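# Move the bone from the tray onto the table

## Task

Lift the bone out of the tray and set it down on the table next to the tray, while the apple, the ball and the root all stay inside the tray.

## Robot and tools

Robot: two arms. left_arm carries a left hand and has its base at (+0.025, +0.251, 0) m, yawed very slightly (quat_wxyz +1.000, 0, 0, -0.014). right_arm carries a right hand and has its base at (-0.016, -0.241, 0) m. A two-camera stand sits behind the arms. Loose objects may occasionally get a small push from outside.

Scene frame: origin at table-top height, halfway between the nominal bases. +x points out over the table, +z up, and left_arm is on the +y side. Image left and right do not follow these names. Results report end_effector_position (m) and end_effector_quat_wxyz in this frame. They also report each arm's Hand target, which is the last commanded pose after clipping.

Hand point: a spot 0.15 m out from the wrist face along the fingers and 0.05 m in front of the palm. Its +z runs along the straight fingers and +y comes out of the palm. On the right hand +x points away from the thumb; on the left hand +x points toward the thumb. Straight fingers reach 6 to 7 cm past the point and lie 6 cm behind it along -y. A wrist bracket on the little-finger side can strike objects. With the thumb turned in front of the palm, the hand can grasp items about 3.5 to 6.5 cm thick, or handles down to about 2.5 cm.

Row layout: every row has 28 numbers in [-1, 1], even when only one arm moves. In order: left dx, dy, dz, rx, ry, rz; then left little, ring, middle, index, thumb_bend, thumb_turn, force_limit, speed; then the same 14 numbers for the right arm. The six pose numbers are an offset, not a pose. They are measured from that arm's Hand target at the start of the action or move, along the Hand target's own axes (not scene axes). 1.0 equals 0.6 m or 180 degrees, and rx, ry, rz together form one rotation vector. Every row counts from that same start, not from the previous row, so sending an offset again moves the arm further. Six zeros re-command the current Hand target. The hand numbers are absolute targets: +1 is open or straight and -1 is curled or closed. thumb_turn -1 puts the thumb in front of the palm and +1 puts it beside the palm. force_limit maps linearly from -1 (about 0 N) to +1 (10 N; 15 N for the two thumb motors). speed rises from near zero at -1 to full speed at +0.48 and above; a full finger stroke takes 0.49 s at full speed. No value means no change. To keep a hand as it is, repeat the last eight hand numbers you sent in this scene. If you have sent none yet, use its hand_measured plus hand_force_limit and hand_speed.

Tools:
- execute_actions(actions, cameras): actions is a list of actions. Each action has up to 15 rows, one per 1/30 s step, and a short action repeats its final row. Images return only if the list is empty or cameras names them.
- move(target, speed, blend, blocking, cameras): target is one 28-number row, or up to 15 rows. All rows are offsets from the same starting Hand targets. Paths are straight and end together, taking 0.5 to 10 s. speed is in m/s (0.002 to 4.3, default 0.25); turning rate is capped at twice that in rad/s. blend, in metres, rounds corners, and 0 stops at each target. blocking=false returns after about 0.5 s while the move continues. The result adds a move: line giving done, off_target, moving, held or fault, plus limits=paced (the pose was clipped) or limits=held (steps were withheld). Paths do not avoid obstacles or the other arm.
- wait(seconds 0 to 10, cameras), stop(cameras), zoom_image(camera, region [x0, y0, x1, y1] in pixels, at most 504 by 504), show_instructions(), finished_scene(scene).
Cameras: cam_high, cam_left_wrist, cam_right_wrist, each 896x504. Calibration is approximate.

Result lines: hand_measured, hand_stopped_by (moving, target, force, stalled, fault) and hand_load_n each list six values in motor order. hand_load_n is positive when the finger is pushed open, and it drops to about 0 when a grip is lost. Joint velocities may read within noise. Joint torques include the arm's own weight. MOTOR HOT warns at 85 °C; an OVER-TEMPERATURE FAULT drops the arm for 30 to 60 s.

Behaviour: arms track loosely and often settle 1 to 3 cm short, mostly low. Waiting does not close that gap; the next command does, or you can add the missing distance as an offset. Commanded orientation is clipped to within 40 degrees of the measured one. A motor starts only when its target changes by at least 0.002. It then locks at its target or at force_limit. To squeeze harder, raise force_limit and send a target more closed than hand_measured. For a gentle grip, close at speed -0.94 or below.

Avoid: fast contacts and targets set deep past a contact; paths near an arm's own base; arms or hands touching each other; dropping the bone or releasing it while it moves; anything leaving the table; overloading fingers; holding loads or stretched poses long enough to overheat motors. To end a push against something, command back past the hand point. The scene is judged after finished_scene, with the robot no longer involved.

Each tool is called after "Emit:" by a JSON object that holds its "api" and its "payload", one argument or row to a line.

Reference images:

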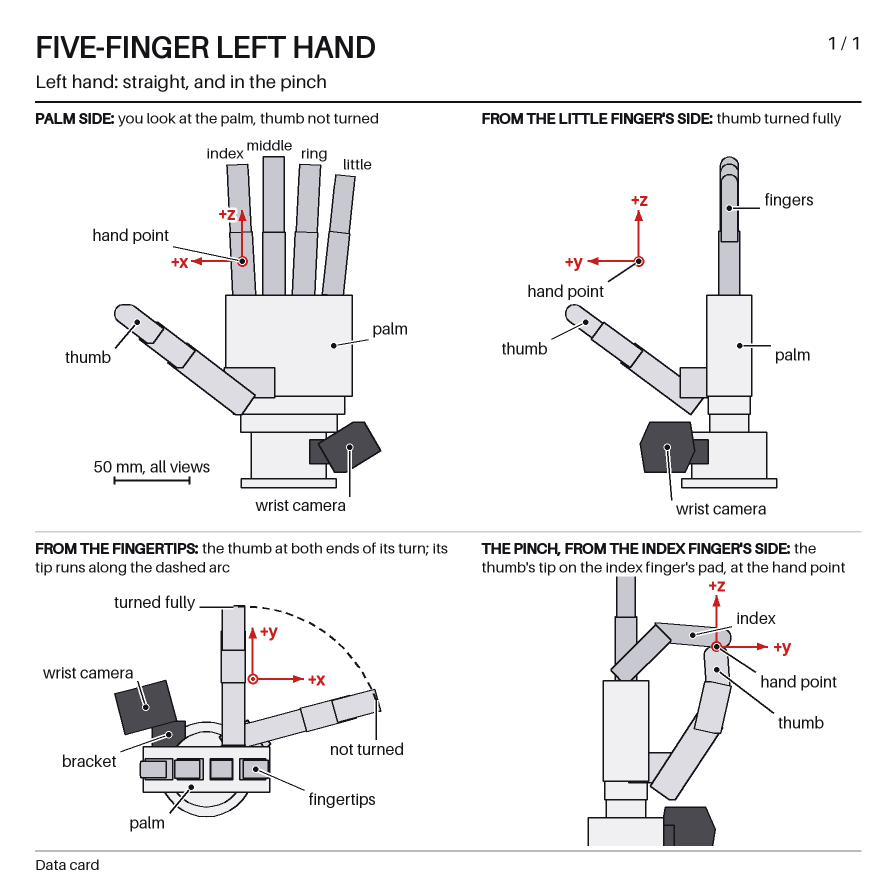

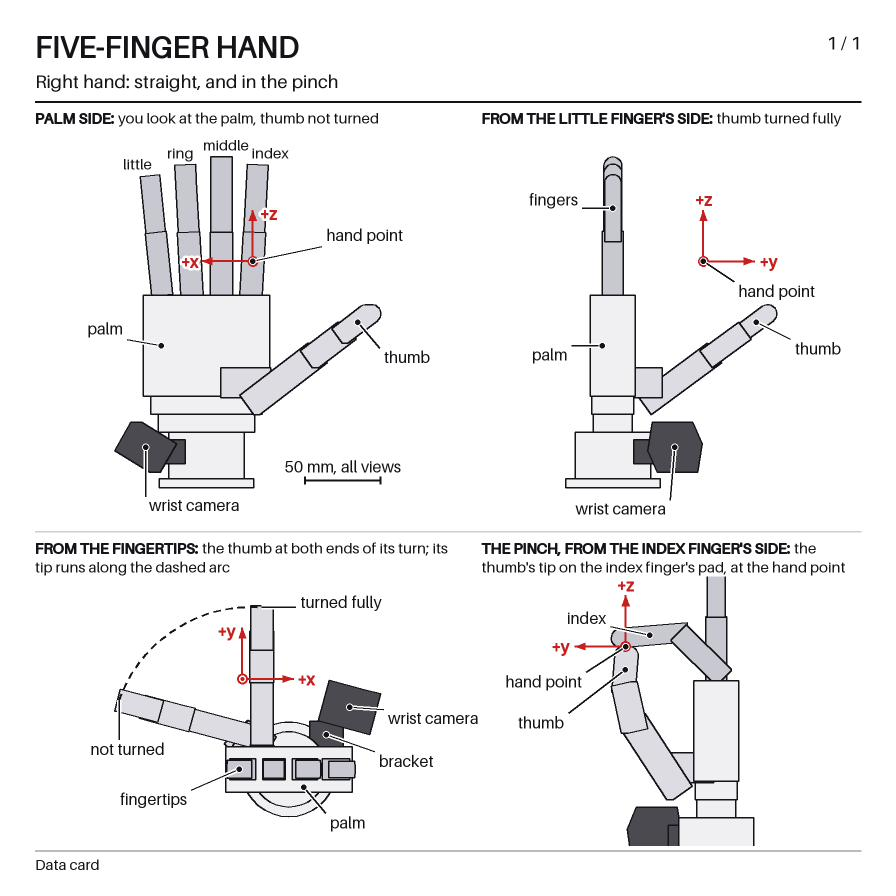

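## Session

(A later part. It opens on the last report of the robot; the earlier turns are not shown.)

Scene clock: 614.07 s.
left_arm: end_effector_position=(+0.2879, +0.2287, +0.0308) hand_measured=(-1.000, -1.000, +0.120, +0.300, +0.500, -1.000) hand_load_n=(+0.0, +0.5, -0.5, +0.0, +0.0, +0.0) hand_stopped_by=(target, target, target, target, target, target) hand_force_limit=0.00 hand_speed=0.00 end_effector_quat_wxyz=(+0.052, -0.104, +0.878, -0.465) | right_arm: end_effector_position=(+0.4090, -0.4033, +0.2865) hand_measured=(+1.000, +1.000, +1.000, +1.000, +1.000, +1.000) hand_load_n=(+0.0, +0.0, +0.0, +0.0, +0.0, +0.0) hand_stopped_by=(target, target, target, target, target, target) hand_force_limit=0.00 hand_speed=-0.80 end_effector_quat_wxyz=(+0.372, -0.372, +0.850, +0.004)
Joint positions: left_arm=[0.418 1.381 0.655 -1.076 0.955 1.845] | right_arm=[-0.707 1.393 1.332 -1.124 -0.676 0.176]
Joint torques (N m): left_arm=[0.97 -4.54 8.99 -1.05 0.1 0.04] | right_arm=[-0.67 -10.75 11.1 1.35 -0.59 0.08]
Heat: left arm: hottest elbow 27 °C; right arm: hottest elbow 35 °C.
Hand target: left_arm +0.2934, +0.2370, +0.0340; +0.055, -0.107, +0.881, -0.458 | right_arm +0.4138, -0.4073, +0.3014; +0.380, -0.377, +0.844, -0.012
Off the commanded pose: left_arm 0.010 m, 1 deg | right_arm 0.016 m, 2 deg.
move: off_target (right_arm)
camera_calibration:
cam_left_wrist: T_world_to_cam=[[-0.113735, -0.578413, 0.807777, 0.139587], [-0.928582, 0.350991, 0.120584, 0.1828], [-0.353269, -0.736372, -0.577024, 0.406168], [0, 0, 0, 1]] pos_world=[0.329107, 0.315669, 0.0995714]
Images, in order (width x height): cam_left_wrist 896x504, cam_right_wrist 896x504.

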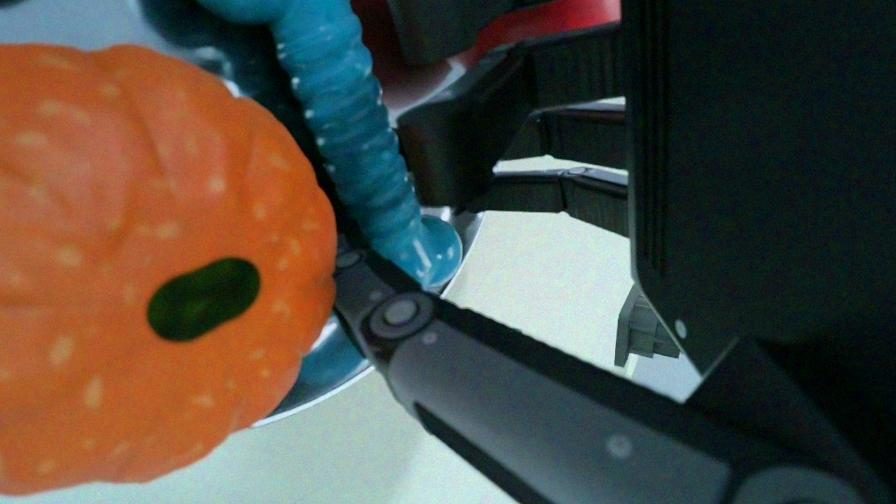

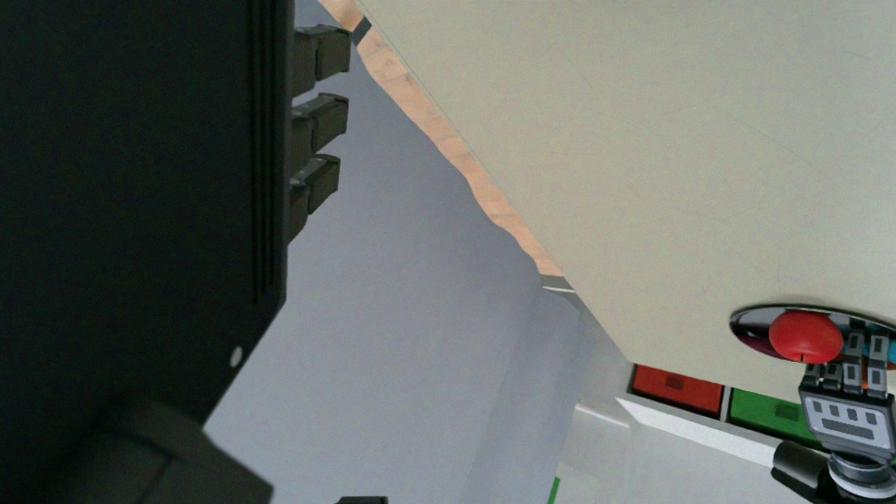

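Emit:
{"api": "move", "payload": {
  "target": [-0.0137, 0.008, -0.0113, 0, 0, 0, -1, -1, 0.12, 0.3, 0.5, -1, 0, 0, 0, 0, 0, 0, 0, 0, 1, 1, 1, 1, 1, 1, 0, -0.8],
  "speed": 0.05,
  "cameras": ["cam_left_wrist"]
}}

Scene clock: 620.93 s.
left_arm: end_effector_position=(+0.2865, +0.2334, +0.0317) hand_measured=(-1.000, -1.000, +0.120, +0.300, +0.500, -1.000) hand_load_n=(+0.0, +0.0, +1.5, +0.0, +0.0, +0.0) hand_stopped_by=(target, target, target, target, target, target) hand_force_limit=0.00 hand_speed=0.00 end_effector_quat_wxyz=(+0.045, -0.106, +0.877, -0.466) | right_arm: end_effector_position=(+0.4090, -0.4033, +0.2865) hand_measured=(+1.000, +1.000, +1.000, +1.000, +1.000, +1.000) hand_load_n=(+0.0, +0.0, +0.0, +0.0, +0.0, -0.5) hand_stopped_by=(target, target, target, target, target, target) hand_force_limit=0.00 hand_speed=-0.80 end_effector_quat_wxyz=(+0.372, -0.372, +0.850, +0.004)
Joint positions: left_arm=[0.433 1.397 0.669 -1.112 0.948 1.875] | right_arm=[-0.707 1.393 1.332 -1.124 -0.676 0.176]
Joint torques (N m): left_arm=[1.44 -3.72 10.28 -0.69 0.16 0.05] | right_arm=[-0.67 -10.75 11.08 1.37 -0.6 0.09]
Heat: left arm: hottest elbow 27 °C; right arm: hottest elbow 35 °C.
Hand target: left_arm +0.2994, +0.2471, +0.0339; +0.055, -0.107, +0.881, -0.458 | right_arm +0.4138, -0.4073, +0.3014; +0.380, -0.377, +0.844, -0.012
Off the commanded pose: left_arm 0.019 m, 1 deg | right_arm 0.016 m, 2 deg.
move: off_target (left_arm, right_arm)
camera_calibration:
cam_left_wrist: T_world_to_cam=[[-0.104557, -0.575537, 0.811064, 0.137973], [-0.925683, 0.354454, 0.13219, 0.177835], [-0.363565, -0.736966, -0.569826, 0.412481], [0, 0, 0, 1]] pos_world=[0.329009, 0.320359, 0.0996297]
Images, in order (width x height): cam_left_wrist 896x504.

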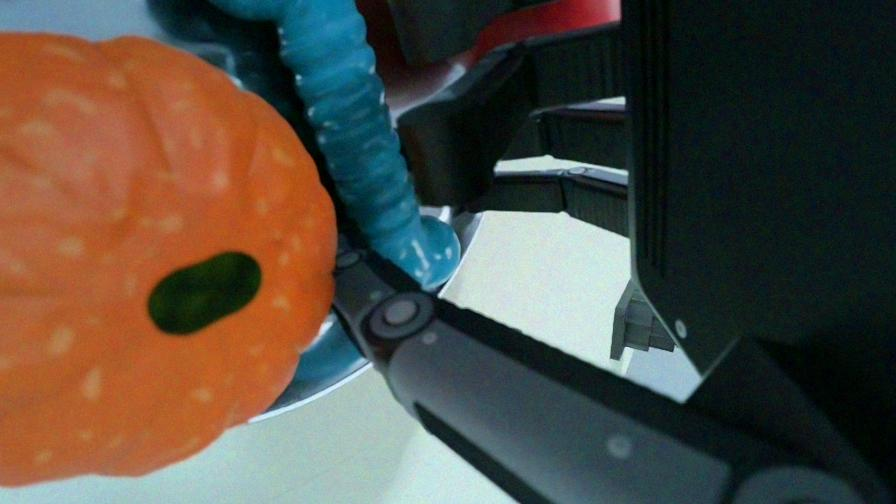

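Emit:
{"api": "move", "payload": {
  "target": [0, -0.0341, -0.0239, 0, 0, 0, -1, -1, 0.12, 0.3, 0.5, -1, 0, 0, 0, 0, 0, 0, 0, 0, 1, 1, 1, 1, 1, 1, 0, -0.8],
  "speed": 0.06,
  "cameras": ["cam_left_wrist"]
}}

Scene clock: 629.20 s.
left_arm: end_effector_position=(+0.2816, +0.2343, +0.0451) hand_measured=(-1.000, -1.000, +0.120, +0.300, +0.500, -1.000) hand_load_n=(+0.0, +0.5, +0.0, -0.5, +0.0, +0.0) hand_stopped_by=(target, target, target, target, target, target) hand_force_limit=0.00 hand_speed=0.00 end_effector_quat_wxyz=(+0.030, -0.113, +0.877, -0.465) | right_arm: end_effector_position=(+0.4090, -0.4033, +0.2865) hand_measured=(+1.000, +1.000, +1.000, +1.000, +1.000, +1.000) hand_load_n=(+0.0, +0.0, +0.0, +0.0, +0.0, +0.0) hand_stopped_by=(target, target, target, target, target, target) hand_force_limit=0.00 hand_speed=-0.80 end_effector_quat_wxyz=(+0.372, -0.372, +0.850, +0.004)
Joint positions: left_arm=[0.436 1.38 0.694 -1.189 0.937 1.878] | right_arm=[-0.707 1.393 1.332 -1.124 -0.676 0.176]
Joint torques (N m): left_arm=[0.97 -5.83 11.07 -1.01 0.54 0.01] | right_arm=[-0.67 -10.81 11.08 1.36 -0.6 0.09]
Heat: left arm: hottest elbow 28 °C; right arm: hottest elbow 35 °C.
Hand target: left_arm +0.2995, +0.2471, +0.0589; +0.055, -0.107, +0.881, -0.458 | right_arm +0.4138, -0.4073, +0.3014; +0.380, -0.377, +0.844, -0.012
Off the commanded pose: left_arm 0.026 m, 3 deg | right_arm 0.016 m, 2 deg.
move: off_target (left_arm, right_arm)
camera_calibration:
cam_left_wrist: T_world_to_cam=[[-0.0777447, -0.572583, 0.816152, 0.118584], [-0.920034, 0.356553, 0.162504, 0.167692], [-0.384048, -0.738254, -0.554516, 0.424442], [0, 0, 0, 1]] pos_world=[0.326508, 0.321454, 0.111326]
Images, in order (width x height): cam_left_wrist 896x504.

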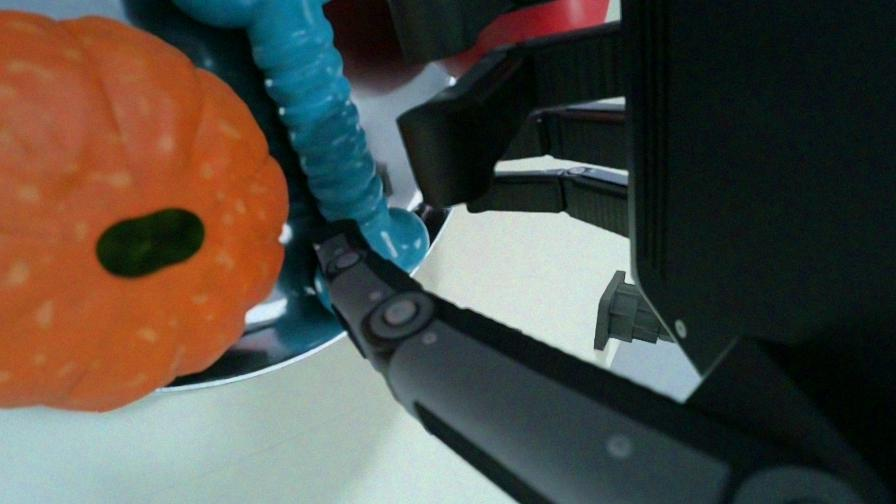

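Emit:
{"api": "move", "payload": {
  "target": [0.0238, -0.0588, -0.0357, 0.0278, -0.0035, -0.0025, -0.8, -0.8, 0.12, 0.25, 0.45, -1, 0, 0, 0, 0, 0, 0, 0, 0, 1, 1, 1, 1, 1, 1, 0, -0.8],
  "speed": 0.15,
  "cameras": ["cam_left_wrist"]
}}

Scene clock: 668.47 s.
left_arm: end_effector_position=(+0.2690, +0.2288, +0.0855) hand_measured=(-0.800, -0.800, +0.120, +0.250, +0.450, -1.000) hand_load_n=(+0.0, +0.0, +0.0, +0.0, +0.0, +0.0) hand_stopped_by=(target, target, target, target, target, target) hand_force_limit=0.00 hand_speed=0.00 end_effector_quat_wxyz=(+0.036, -0.118, +0.857, -0.501) | right_arm: end_effector_position=(+0.4090, -0.4033, +0.2865) hand_measured=(+1.000, +1.000, +1.000, +1.000, +1.000, +1.000) hand_load_n=(+0.0, +0.0, +0.0, +0.0, +0.0, +0.0) hand_stopped_by=(target, target, target, target, target, target) hand_force_limit=0.00 hand_speed=-0.80 end_effector_quat_wxyz=(+0.372, -0.372, +0.850, +0.004)
Joint positions: left_arm=[0.485 1.311 0.716 -1.384 1.001 1.98] | right_arm=[-0.707 1.393 1.332 -1.124 -0.676 0.176]
Joint torques (N m): left_arm=[1.14 -5.13 11.82 -1.24 0.77 0.06] | right_arm=[-0.73 -10.75 11.08 1.36 -0.6 0.08]
Heat: left arm: hottest elbow 29 °C; right arm: hottest elbow 36 °C.
Hand target: left_arm +0.2863, +0.2411, +0.1001; +0.062, -0.110, +0.859, -0.496 | right_arm +0.4138, -0.4073, +0.3014; +0.380, -0.377, +0.844, -0.012
Off the commanded pose: left_arm 0.026 m, 3 deg | right_arm 0.016 m, 2 deg.
move: off_target (left_arm, right_arm)
camera_calibration:
cam_left_wrist: T_world_to_cam=[[-0.0826871, -0.505736, 0.858717, 0.0640052], [-0.928302, 0.352528, 0.118231, 0.158404], [-0.362516, -0.787372, -0.498625, 0.438511], [0, 0, 0, 1]] pos_world=[0.311306, 0.3218, 0.144962]
Images, in order (width x height): cam_left_wrist 896x504.

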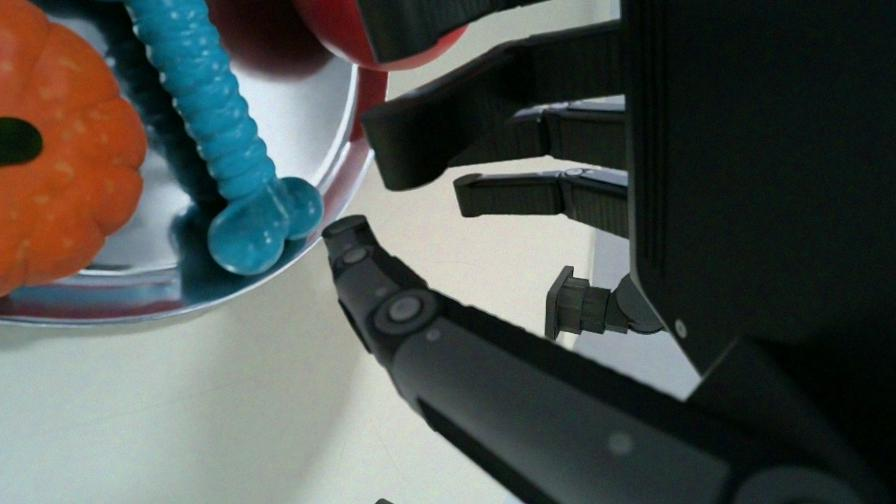

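Emit:
{"api": "zoom_image", "payload": {
  "camera": "cam_left_wrist",
  "region": [100, 0, 480, 300]
}}

Scaled by 1.326.

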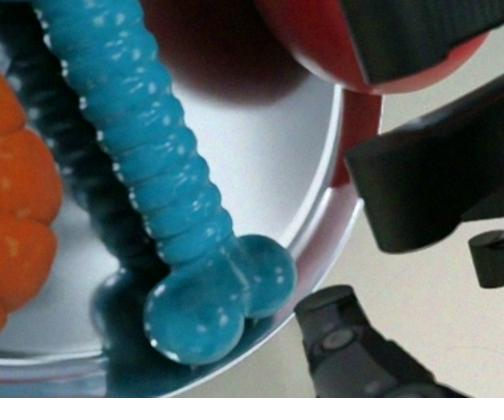

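Emit:
{"api": "move", "payload": {
  "target": [0.0144, 0.0415, 0.0283, 0, 0, 0, -0.8, -0.8, 0.12, 1, 0.45, -1, 0, 0, 0, 0, 0, 0, 0, 0, 1, 1, 1, 1, 1, 1, 0, -0.8],
  "speed": 0.1,
  "cameras": ["cam_left_wrist"]
}}

Scene clock: 764.63 s.
left_arm: end_effector_position=(+0.2766, +0.2326, +0.0732) hand_measured=(-0.800, -0.800, +0.120, +1.000, +0.450, -1.000) hand_load_n=(+0.0, +0.0, +0.0, +0.0, +0.0, +0.0) hand_stopped_by=(target, target, target, target, target, target) hand_force_limit=0.00 hand_speed=0.00 end_effector_quat_wxyz=(+0.057, -0.106, +0.861, -0.495) | right_arm: end_effector_position=(+0.4090, -0.4033, +0.2865) hand_measured=(+1.000, +1.000, +1.000, +1.000, +1.000, +1.000) hand_load_n=(+0.0, +0.0, +0.0, +0.0, +0.0, +0.0) hand_stopped_by=(target, target, target, target, target, target) hand_force_limit=0.00 hand_speed=-0.80 end_effector_quat_wxyz=(+0.372, -0.372, +0.850, +0.004)
Joint positions: left_arm=[0.486 1.32 0.699 -1.309 1.002 1.983] | right_arm=[-0.707 1.393 1.332 -1.124 -0.676 0.176]
Joint torques (N m): left_arm=[1.2 -3.55 7.28 -0.16 0.76 0.03] | right_arm=[-0.73 -10.75 11.08 1.35 -0.59 0.08]
Heat: left arm: hottest elbow 32 °C; right arm: hottest elbow 36 °C.
Hand target: left_arm +0.2784, +0.2367, +0.0701; +0.062, -0.110, +0.859, -0.496 | right_arm +0.4138, -0.4073, +0.3014; +0.380, -0.377, +0.844, -0.012
Off the commanded pose: left_arm 0.005 m, 1 deg | right_arm 0.016 m, 2 deg.
move: off_target (right_arm)
camera_calibration:
cam_left_wrist: T_world_to_cam=[[-0.121729, -0.523694, 0.843165, 0.0932166], [-0.9328, 0.350674, 0.0831355, 0.169791], [-0.339213, -0.776385, -0.531189, 0.431516], [0, 0, 0, 1]] pos_world=[0.316105, 0.324298, 0.136504]
Images, in order (width x height): cam_left_wrist 896x504.

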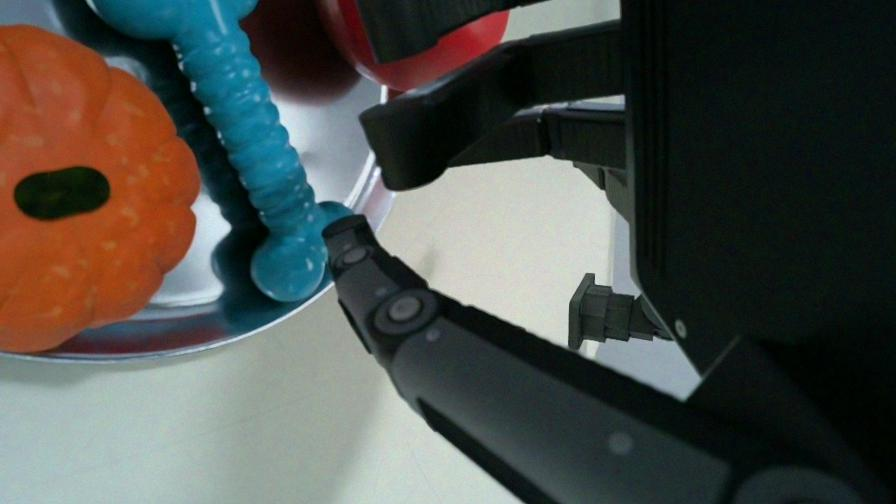

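Emit:
{"api": "move", "payload": {
  "target": [
    [-0.0062, 0.0198, -0.0012, 0, 0, 0, -0.8, -0.8, 0.12, 1, 0.45, -1, 0, 0, 0, 0, 0, 0, 0, 0, 1, 1, 1, 1, 1, 1, 0, -0.8],
    [-0.0062, 0.0675, 0.0265, 0, 0, 0, -0.8, -0.8, 0.12, 1, 0.45, -1, 0, 0, 0, 0, 0, 0, 0, 0, 1, 1, 1, 1, 1, 1, 0, -0.8]
  ],
  "speed": 0.06,
  "cameras": ["cam_left_wrist"]
}}

Scene clock: 786.40 s.
left_arm: end_effector_position=(+0.2805, +0.2397, +0.0312) hand_measured=(-0.800, -0.800, +0.120, +1.000, +0.450, -1.000) hand_load_n=(+0.0, +0.0, +0.0, +0.0, +0.0, -0.5) hand_stopped_by=(target, target, target, target, target, target) hand_force_limit=0.00 hand_speed=0.00 end_effector_quat_wxyz=(+0.059, -0.105, +0.860, -0.496) | right_arm: end_effector_position=(+0.4090, -0.4033, +0.2865) hand_measured=(+1.000, +1.000, +1.000, +1.000, +1.000, +1.000) hand_load_n=(+0.0, +0.0, +0.0, +0.0, -0.5, +0.0) hand_stopped_by=(target, target, target, target, target, target) hand_force_limit=0.00 hand_speed=-0.80 end_effector_quat_wxyz=(+0.372, -0.372, +0.850, +0.004)
Joint positions: left_arm=[0.505 1.435 0.665 -1.186 1 2.016] | right_arm=[-0.707 1.393 1.332 -1.124 -0.676 0.176]
Joint torques (N m): left_arm=[1.26 -4.37 6.05 -0.16 0.58 0.01] | right_arm=[-0.73 -10.81 11.07 1.37 -0.59 0.08]
Heat: left arm: hottest elbow 30 °C; right arm: hottest elbow 36 °C.
Hand target: left_arm +0.2804, +0.2439, +0.0271; +0.062, -0.110, +0.859, -0.496 | right_arm +0.4138, -0.4073, +0.3014; +0.380, -0.377, +0.844, -0.012
Off the commanded pose: left_arm 0.006 m, 1 deg | right_arm 0.016 m, 2 deg.
move: off_target (right_arm)
camera_calibration:
cam_left_wrist: T_world_to_cam=[[-0.124496, -0.521077, 0.844381, 0.132773], [-0.933701, 0.349458, 0.0779887, 0.175162], [-0.335714, -0.77869, -0.530037, 0.415608], [0, 0, 0, 1]] pos_world=[0.319604, 0.331603, 0.0945158]
Images, in order (width x height): cam_left_wrist 896x504.

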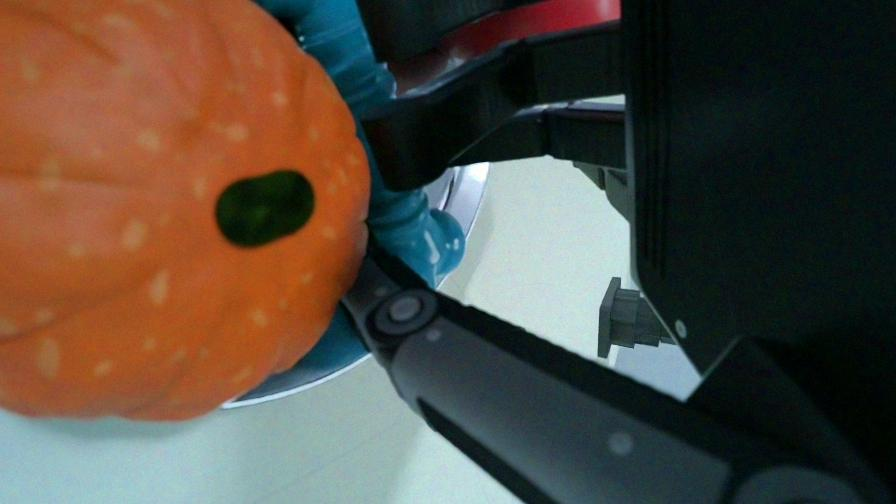

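Emit:
{"api": "move", "payload": {
  "target": [0, 0, 0, 0, 0, 0, -0.8, -0.8, -0.5, 1, -0.3, -1, -0.2, -0.92, 0, 0, 0, 0, 0, 0, 1, 1, 1, 1, 1, 1, 0, -0.8],
  "speed": 0.06,
  "cameras": ["cam_left_wrist"]
}}

Scene clock: 796.17 s.
left_arm: end_effector_position=(+0.2804, +0.2397, +0.0311) hand_measured=(-0.800, -0.800, -0.072, +1.000, +0.314, -1.000) hand_load_n=(+0.0, +0.0, +8.5, +0.0, +6.0, +2.0) hand_stopped_by=(target, target, force, target, force, target) hand_force_limit=-0.20 hand_speed=-0.92 end_effector_quat_wxyz=(+0.059, -0.105, +0.860, -0.496) | right_arm: end_effector_position=(+0.4090, -0.4033, +0.2865) hand_measured=(+1.000, +1.000, +1.000, +1.000, +1.000, +1.000) hand_load_n=(+0.0, +0.0, +0.0, +0.0, +0.0, +0.0) hand_stopped_by=(target, target, target, target, target, target) hand_force_limit=0.00 hand_speed=-0.80 end_effector_quat_wxyz=(+0.372, -0.372, +0.850, +0.004)
Joint positions: left_arm=[0.505 1.436 0.665 -1.186 1 2.016] | right_arm=[-0.707 1.393 1.332 -1.124 -0.676 0.176]
Joint torques (N m): left_arm=[1.2 -4.54 6.06 -0.35 0.61 0.02] | right_arm=[-0.73 -10.75 11.06 1.35 -0.6 0.08]
Heat: left arm: hottest elbow 30 °C; right arm: hottest elbow 36 °C.
Hand target: left_arm +0.2803, +0.2439, +0.0271; +0.062, -0.110, +0.859, -0.496 | right_arm +0.4138, -0.4073, +0.3014; +0.380, -0.377, +0.844, -0.012
Off the commanded pose: left_arm 0.006 m, 1 deg | right_arm 0.016 m, 2 deg.
move: off_target (right_arm)
camera_calibration:
cam_left_wrist: T_world_to_cam=[[-0.124132, -0.521483, 0.844184, 0.132967], [-0.933532, 0.349732, 0.0787717, 0.174866], [-0.336316, -0.778295, -0.530234, 0.415547], [0, 0, 0, 1]] pos_world=[0.319504, 0.331602, 0.094314]
Images, in order (width x height): cam_left_wrist 896x504.

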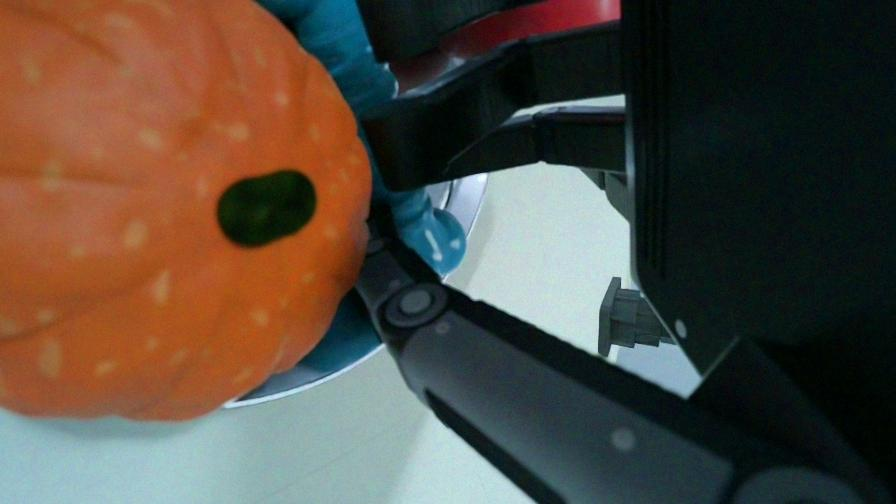

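Emit:
{"api": "move", "payload": {
  "target": [0, -0.1443, -0.0833, 0, 0, 0, -0.8, -0.8, -0.5, 1, -0.3, -1, -0.2, -0.92, 0, 0, 0, 0, 0, 0, 1, 1, 1, 1, 1, 1, 0, -0.8],
  "speed": 0.08,
  "cameras": ["cam_left_wrist", "cam_right_wrist"]
}}

Scene clock: 804.90 s.
left_arm: end_effector_position=(+0.2648, +0.2317, +0.1106) hand_measured=(-0.800, -0.800, -0.072, +1.000, +0.314, -1.000) hand_load_n=(+0.0, +0.0, +8.5, -0.5, +6.0, +2.5) hand_stopped_by=(target, target, force, target, force, target) hand_force_limit=-0.20 hand_speed=-0.92 end_effector_quat_wxyz=(+0.037, -0.118, +0.855, -0.504) | right_arm: end_effector_position=(+0.4090, -0.4033, +0.2865) hand_measured=(+1.000, +1.000, +1.000, +1.000, +1.000, +1.000) hand_load_n=(+0.0, +0.0, +0.0, +0.0, +0.0, +0.0) hand_stopped_by=(target, target, target, target, target, target) hand_force_limit=0.00 hand_speed=-0.80 end_effector_quat_wxyz=(+0.372, -0.372, +0.850, +0.004)
Joint positions: left_arm=[0.505 1.269 0.751 -1.492 1 2.016] | right_arm=[-0.707 1.393 1.332 -1.124 -0.676 0.176]
Joint torques (N m): left_arm=[1.14 -5.07 12.41 -1.37 0.6 -0.01] | right_arm=[-0.73 -10.75 11.07 1.36 -0.59 0.09]
Heat: left arm: hottest elbow 30 °C; right arm: hottest elbow 36 °C.
Hand target: left_arm +0.2806, +0.2438, +0.1271; +0.062, -0.110, +0.859, -0.496 | right_arm +0.4138, -0.4073, +0.3014; +0.380, -0.377, +0.844, -0.012
Off the commanded pose: left_arm 0.026 m, 3 deg | right_arm 0.016 m, 2 deg.
move: off_target (left_arm, right_arm)
camera_calibration:
cam_left_wrist: T_world_to_cam=[[-0.0839363, -0.500684, 0.861551, 0.042349], [-0.929002, 0.352051, 0.114085, 0.151214], [-0.360431, -0.790807, -0.494686, 0.451608], [0, 0, 0, 1]] pos_world=[0.306806, 0.325103, 0.169667]
Images, in order (width x height): cam_left_wrist 896x504, cam_right_wrist 896x504.

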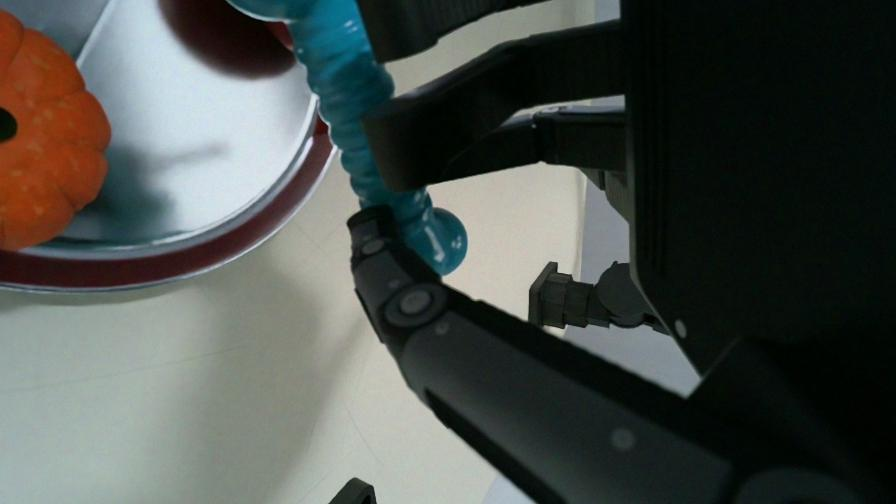

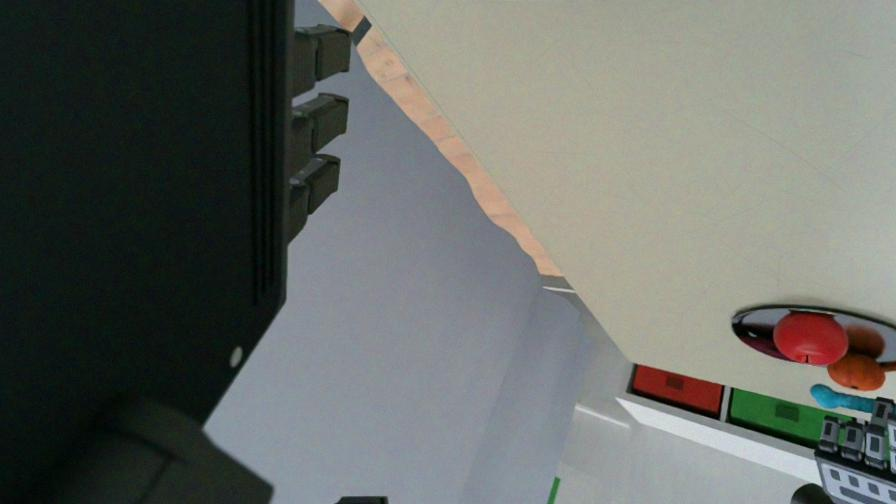

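Emit:
{"api": "move", "payload": {
  "target": [-0.032, 0.133, -0.2238, 0, -0.1467, -0.0847, -0.8, -0.8, -0.5, 1, -0.3, -1, -0.2, -0.92, 0, 0, 0, 0, 0, 0, 1, 1, 1, 1, 1, 1, 0, -0.8],
  "speed": 0.12,
  "cameras": ["cam_high", "cam_left_wrist"]
}}

Scene clock: 846.97 s.
left_arm: end_effector_position=(+0.2497, +0.3783, +0.1156) hand_measured=(-0.800, -0.800, -0.072, +1.000, +0.314, -1.000) hand_load_n=(+0.0, +0.0, +8.5, +0.0, +6.0, +2.5) hand_stopped_by=(target, target, force, target, force, target) hand_force_limit=-0.20 hand_speed=-0.92 end_effector_quat_wxyz=(+0.171, -0.332, +0.798, -0.473) | right_arm: end_effector_position=(+0.4090, -0.4033, +0.2865) hand_measured=(+1.000, +1.000, +1.000, +1.000, +1.000, +1.000) hand_load_n=(+0.0, -0.5, +0.0, +0.0, +0.0, -0.5) hand_stopped_by=(target, target, target, target, target, target) hand_force_limit=0.00 hand_speed=-0.80 end_effector_quat_wxyz=(+0.372, -0.372, +0.850, +0.004)
Joint positions: left_arm=[1.051 1.324 0.817 -1.519 0.988 2.053] | right_arm=[-0.707 1.393 1.332 -1.124 -0.676 0.176]
Joint torques (N m): left_arm=[1.2 -4.01 12.4 -0.4 0.83 -0.16] | right_arm=[-0.73 -10.7 11.06 1.37 -0.59 0.09]
Heat: left arm: hottest elbow 32 °C; right arm: hottest elbow 37 °C.
Hand target: left_arm +0.2599, +0.3999, +0.1251; +0.191, -0.332, +0.800, -0.461 | right_arm +0.4138, -0.4073, +0.3014; +0.380, -0.377, +0.844, -0.012
Off the commanded pose: left_arm 0.026 m, 3 deg | right_arm 0.016 m, 2 deg.
move: off_target (left_arm, right_arm)
camera_calibration:
cam_left_wrist: T_world_to_cam=[[0.171577, -0.487274, 0.856227, 0.0418791], [-0.981386, -0.16065, 0.105232, 0.293044], [0.0862758, -0.858345, -0.505768, 0.47987], [0, 0, 0, 1]] pos_world=[0.239002, 0.479378, 0.176007]
Images, in order (width x height): cam_high 896x504, cam_left_wrist 896x504.

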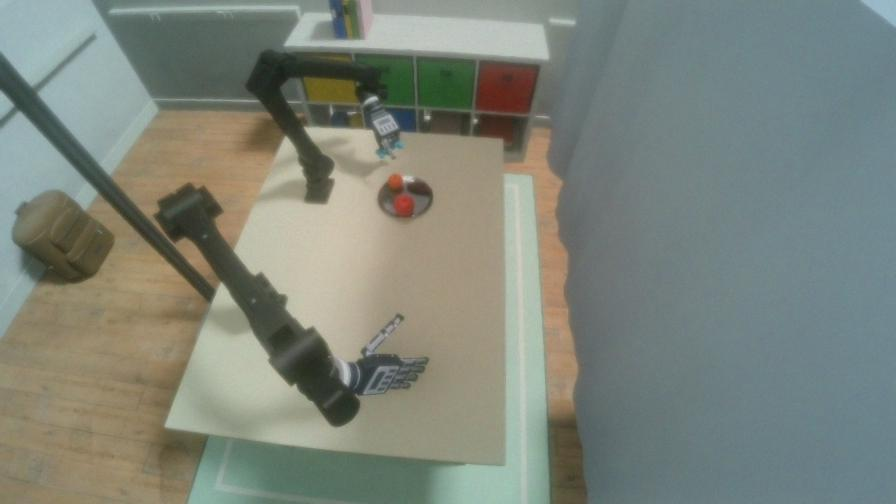

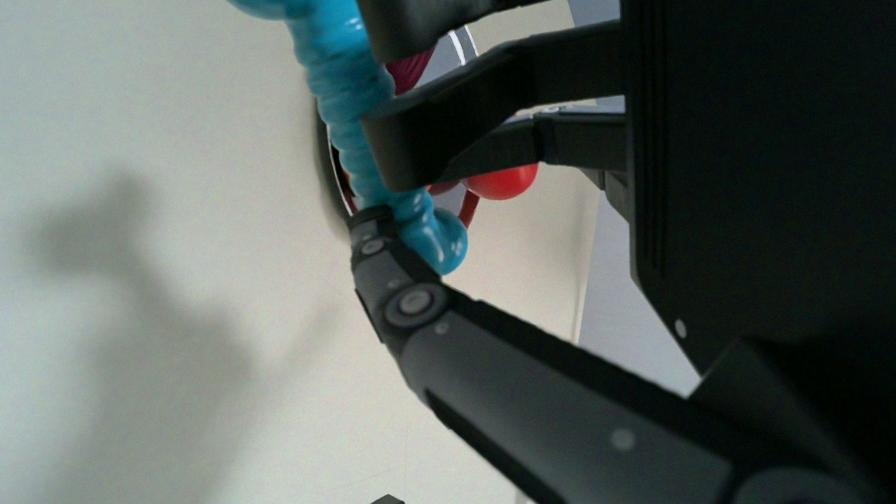

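Emit:
{"api": "move", "payload": {
  "target": [0.0177, 0.14, 0.0875, 0, 0, 0, -0.8, -0.8, -0.5, 1, -0.3, -1, -0.2, -0.92, 0, 0, 0, 0, 0, 0, 1, 1, 1, 1, 1, 1, 0, -0.8],
  "speed": 0.06,
  "cameras": ["cam_high", "cam_left_wrist"]
}}

Scene clock: 853.47 s.
left_arm: end_effector_position=(+0.2578, +0.3874, +0.0331) hand_measured=(-0.800, -0.800, -0.072, +1.000, +0.314, -1.000) hand_load_n=(+0.0, +0.0, +8.5, +0.5, +6.0, +2.5) hand_stopped_by=(target, target, force, target, force, target) hand_force_limit=-0.20 hand_speed=-0.92 end_effector_quat_wxyz=(+0.192, -0.327, +0.801, -0.464) | right_arm: end_effector_position=(+0.4090, -0.4033, +0.2865) hand_measured=(+1.000, +1.000, +1.000, +1.000, +1.000, +1.000) hand_load_n=(+0.0, +0.0, +0.0, +0.0, +0.0, +0.0) hand_stopped_by=(target, target, target, target, target, target) hand_force_limit=0.00 hand_speed=-0.80 end_effector_quat_wxyz=(+0.372, -0.372, +0.850, +0.004)
Joint positions: left_arm=[1.051 1.476 0.713 -1.207 1.002 2.039] | right_arm=[-0.707 1.393 1.332 -1.124 -0.676 0.176]
Joint torques (N m): left_arm=[0.85 -4.6 5.83 -0.05 0.36 -0.01] | right_arm=[-0.73 -10.75 11.07 1.36 -0.59 0.09]
Heat: left arm: hottest elbow 32 °C; right arm: hottest elbow 37 °C.
Hand target: left_arm +0.2546, +0.3899, +0.0261; +0.191, -0.332, +0.800, -0.462 | right_arm +0.4138, -0.4073, +0.3014; +0.380, -0.377, +0.844, -0.012
Off the commanded pose: left_arm 0.008 m, 1 deg | right_arm 0.016 m, 2 deg.
move: off_target (right_arm)
camera_calibration:
cam_left_wrist: T_world_to_cam=[[0.151771, -0.513009, 0.84486, 0.131094], [-0.981993, -0.175546, 0.0698129, 0.318345], [0.112497, -0.840242, -0.530414, 0.43234], [0, 0, 0, 1]] pos_world=[0.244079, 0.486406, 0.0963384]
Images, in order (width x height): cam_high 896x504, cam_left_wrist 896x504.

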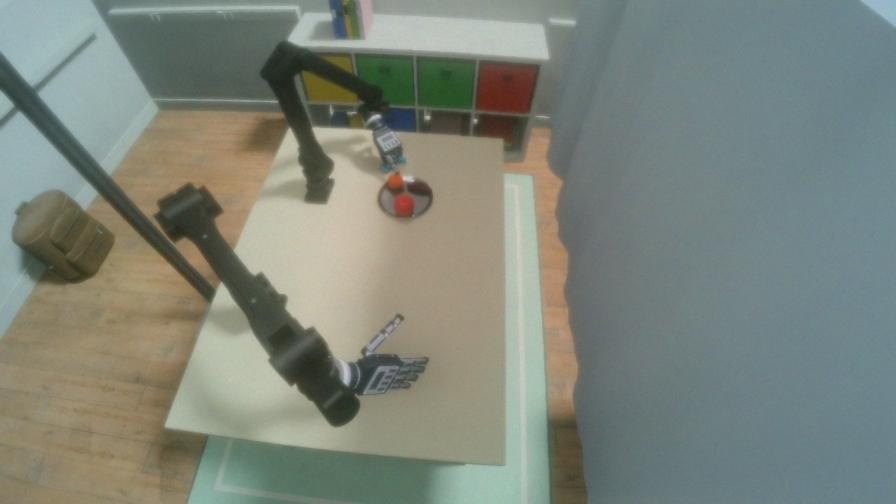

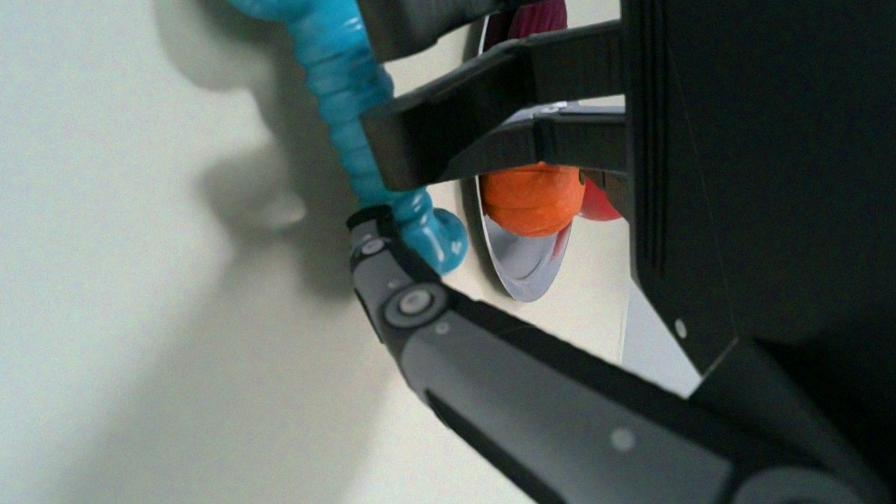

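Emit:
{"api": "move", "payload": {
  "target": [0, 0.0144, 0.0083, 0, 0, 0, -0.8, -0.8, -0.5, 1, -0.3, -1, -0.2, -0.92, 0, 0, 0, 0, 0, 0, 1, 1, 1, 1, 1, 1, 0, -0.8],
  "speed": 0.03,
  "cameras": ["cam_left_wrist"]
}}

Scene clock: 857.90 s.
left_arm: end_effector_position=(+0.2617, +0.3896, +0.0307) hand_measured=(-0.800, -0.800, -0.072, +1.000, +0.314, -1.000) hand_load_n=(+0.0, +0.0, +8.5, +1.0, +6.0, +2.5) hand_stopped_by=(target, target, force, target, force, target) hand_force_limit=-0.20 hand_speed=-0.92 end_effector_quat_wxyz=(+0.198, -0.330, +0.797, -0.466) | right_arm: end_effector_position=(+0.4090, -0.4033, +0.2865) hand_measured=(+1.000, +1.000, +1.000, +1.000, +1.000, +1.000) hand_load_n=(+0.0, +0.0, +0.0, +0.0, +0.0, +0.0) hand_stopped_by=(target, target, target, target, target, target) hand_force_limit=0.00 hand_speed=-0.80 end_effector_quat_wxyz=(+0.372, -0.372, +0.850, +0.004)
Joint positions: left_arm=[1.051 1.486 0.713 -1.184 1.016 2.028] | right_arm=[-0.707 1.393 1.332 -1.124 -0.676 0.176]
Joint torques (N m): left_arm=[0.73 -4.01 4.81 0.44 -0.17 0.06] | right_arm=[-0.79 -10.81 11.08 1.35 -0.6 0.09]
Heat: left arm: hottest elbow 32 °C; right arm: hottest elbow 37 °C.
Hand target: left_arm +0.2546, +0.3898, +0.0162; +0.190, -0.332, +0.800, -0.462 | right_arm +0.4138, -0.4073, +0.3014; +0.380, -0.377, +0.844, -0.012
Off the commanded pose: left_arm 0.016 m, 1 deg | right_arm 0.016 m, 2 deg.
move: off_target (left_arm, right_arm)
camera_calibration:
cam_left_wrist: T_world_to_cam=[[0.149085, -0.50816, 0.848261, 0.13233], [-0.980542, -0.186773, 0.0604452, 0.326983], [0.127717, -0.840767, -0.526117, 0.42856], [0, 0, 0, 1]] pos_world=[0.246158, 0.488635, 0.0934573]
Images, in order (width x height): cam_left_wrist 896x504.

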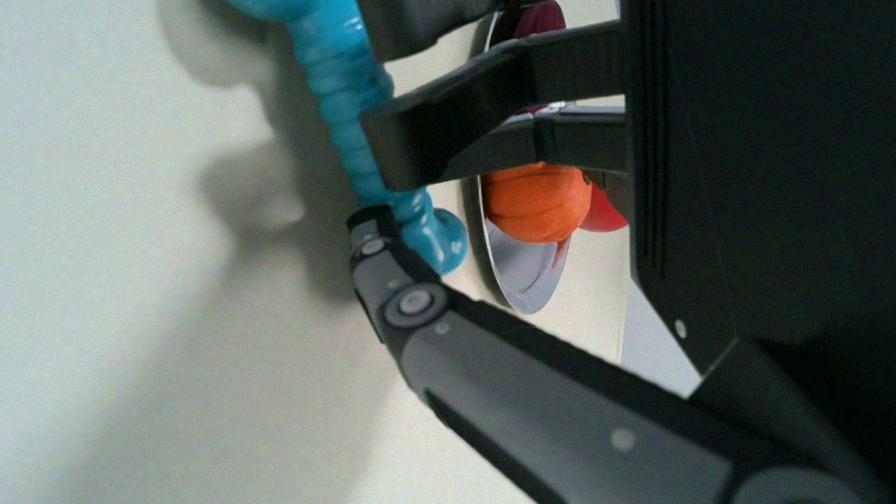

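Emit:
{"api": "move", "payload": {
  "target": [
    [0, -0.0197, -0.0658, 0, 0, 0, -0.8, -0.8, -0.5, 1, -0.3, -1, -0.2, -0.92, 0, 0, 0, 0, 0, 0, 1, 1, 1, 1, 1, 1, 0, -0.8],
    [0, 0.0225, -0.045, 0, 0, 0, -0.8, -0.8, -0.5, 1, -0.3, -1, -0.2, -0.92, 0, 0, 0, 0, 0, 0, 1, 1, 1, 1, 1, 1, 0, -0.8]
  ],
  "speed": 0.06,
  "cameras": ["cam_left_wrist", "cam_high"]
}}

Scene clock: 871.30 s.
left_arm: end_effector_position=(+0.2348, +0.3982, +0.0284) hand_measured=(-0.800, -0.800, -0.072, +1.000, +0.314, -1.000) hand_load_n=(+0.0, +0.0, +8.5, +0.5, +6.0, +2.0) hand_stopped_by=(target, target, force, target, force, target) hand_force_limit=-0.20 hand_speed=-0.92 end_effector_quat_wxyz=(+0.183, -0.352, +0.795, -0.459) | right_arm: end_effector_position=(+0.4090, -0.4033, +0.2865) hand_measured=(+1.000, +1.000, +1.000, +1.000, +1.000, +1.000) hand_load_n=(+0.0, +0.0, +0.5, +0.0, +0.0, +0.0) hand_stopped_by=(target, target, target, target, target, target) hand_force_limit=0.00 hand_speed=-0.80 end_effector_quat_wxyz=(+0.372, -0.372, +0.850, +0.004)
Joint positions: left_arm=[1.13 1.496 0.714 -1.259 0.959 2.087] | right_arm=[-0.707 1.393 1.332 -1.124 -0.676 0.176]
Joint torques (N m): left_arm=[0.79 -3.9 7.12 0.49 -0.13 0.08] | right_arm=[-0.67 -10.7 11.07 1.37 -0.6 0.08]
Heat: left arm: hottest elbow 31 °C; right arm: hottest elbow 37 °C.
Hand target: left_arm +0.2333, +0.4113, +0.0181; +0.191, -0.332, +0.800, -0.461 | right_arm +0.4138, -0.4073, +0.3014; +0.380, -0.377, +0.844, -0.012
Off the commanded pose: left_arm 0.017 m, 3 deg | right_arm 0.016 m, 2 deg.
joint sent to its limit (left arm) — joint 6 (wrist roll), upper limit. The joint targets are off in orientation, not in position.
move: off_target (left_arm, right_arm)
camera_calibration:
cam_left_wrist: T_world_to_cam=[[0.203773, -0.494679, 0.844848, 0.124602], [-0.971129, -0.211466, 0.110413, 0.308549], [0.124037, -0.842956, -0.523489, 0.439661], [0, 0, 0, 1]] pos_world=[0.219716, 0.4975, 0.0908192]
Images, in order (width x height): cam_high 896x504, cam_left_wrist 896x504.

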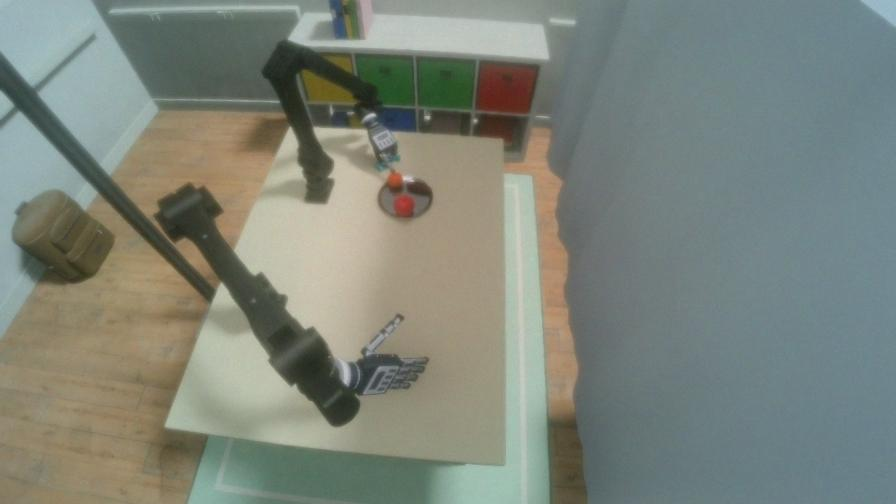

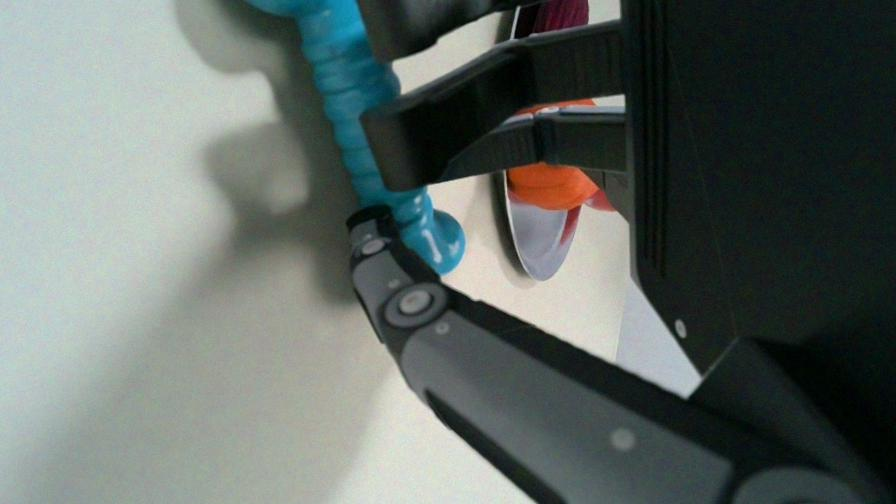

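Emit:
{"api": "move", "payload": {
  "target": [0, 0, 0, 0, 0, 0, -0.8, -0.8, 0.15, 1, 0.6, -1, -0.2, -0.7, 0, 0, 0, 0, 0, 0, 1, 1, 1, 1, 1, 1, 0, -0.8],
  "speed": 0.06,
  "cameras": ["cam_left_wrist"]
}}

Scene clock: 875.97 s.
left_arm: end_effector_position=(+0.2320, +0.4045, +0.0273) hand_measured=(-0.800, -0.800, +0.148, +1.000, +0.600, -1.000) hand_load_n=(+0.0, +0.5, -5.5, +0.0, +0.0, +0.0) hand_stopped_by=(target, target, target, target, target, target) hand_force_limit=-0.20 hand_speed=-0.70 end_effector_quat_wxyz=(+0.186, -0.358, +0.795, -0.453) | right_arm: end_effector_position=(+0.4090, -0.4033, +0.2865) hand_measured=(+1.000, +1.000, +1.000, +1.000, +1.000, +1.000) hand_load_n=(+0.0, +0.0, +0.0, +0.0, +0.0, -0.5) hand_stopped_by=(target, target, target, target, target, target) hand_force_limit=0.00 hand_speed=-0.80 end_effector_quat_wxyz=(+0.372, -0.372, +0.850, +0.004)
Joint positions: left_arm=[1.147 1.496 0.718 -1.252 0.951 2.082] | right_arm=[-0.707 1.393 1.332 -1.124 -0.676 0.176]
Joint torques (N m): left_arm=[-0.15 -4.01 6.87 0.29 0.21 0.11] | right_arm=[-0.73 -10.75 11.06 1.35 -0.6 0.09]
Heat: left arm: hottest elbow 31 °C; right arm: hottest elbow 37 °C.
Hand target: left_arm +0.2333, +0.4114, +0.0181; +0.191, -0.332, +0.800, -0.461 | right_arm +0.4138, -0.4073, +0.3014; +0.380, -0.377, +0.844, -0.012
Off the commanded pose: left_arm 0.012 m, 3 deg | right_arm 0.016 m, 2 deg.
joint sent to its limit (left arm) — joint 6 (wrist roll), upper limit. The joint targets are off in orientation, not in position.
move: off_target (left_arm, right_arm)
camera_calibration:
cam_left_wrist: T_world_to_cam=[[0.215143, -0.500477, 0.838592, 0.129066], [-0.967379, -0.226831, 0.112809, 0.312563], [0.13376, -0.835506, -0.532952, 0.439664], [0, 0, 0, 1]] pos_world=[0.215789, 0.502835, 0.0908267]
Images, in order (width x height): cam_left_wrist 896x504.

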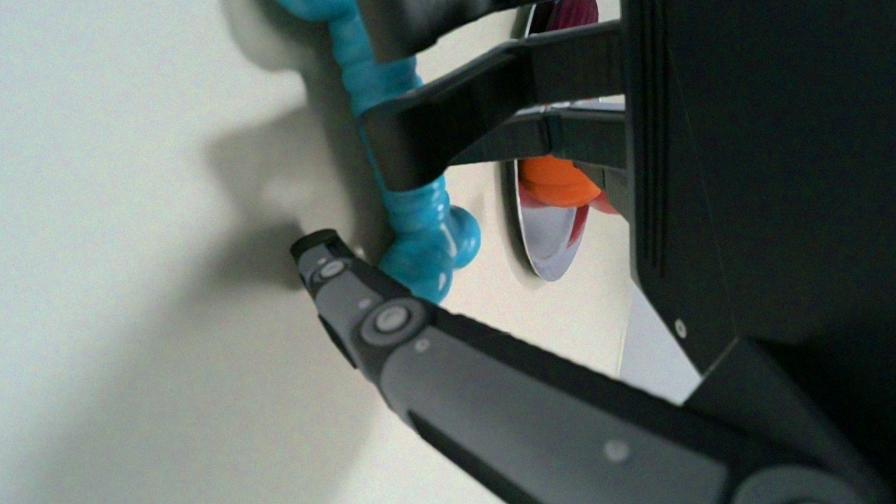

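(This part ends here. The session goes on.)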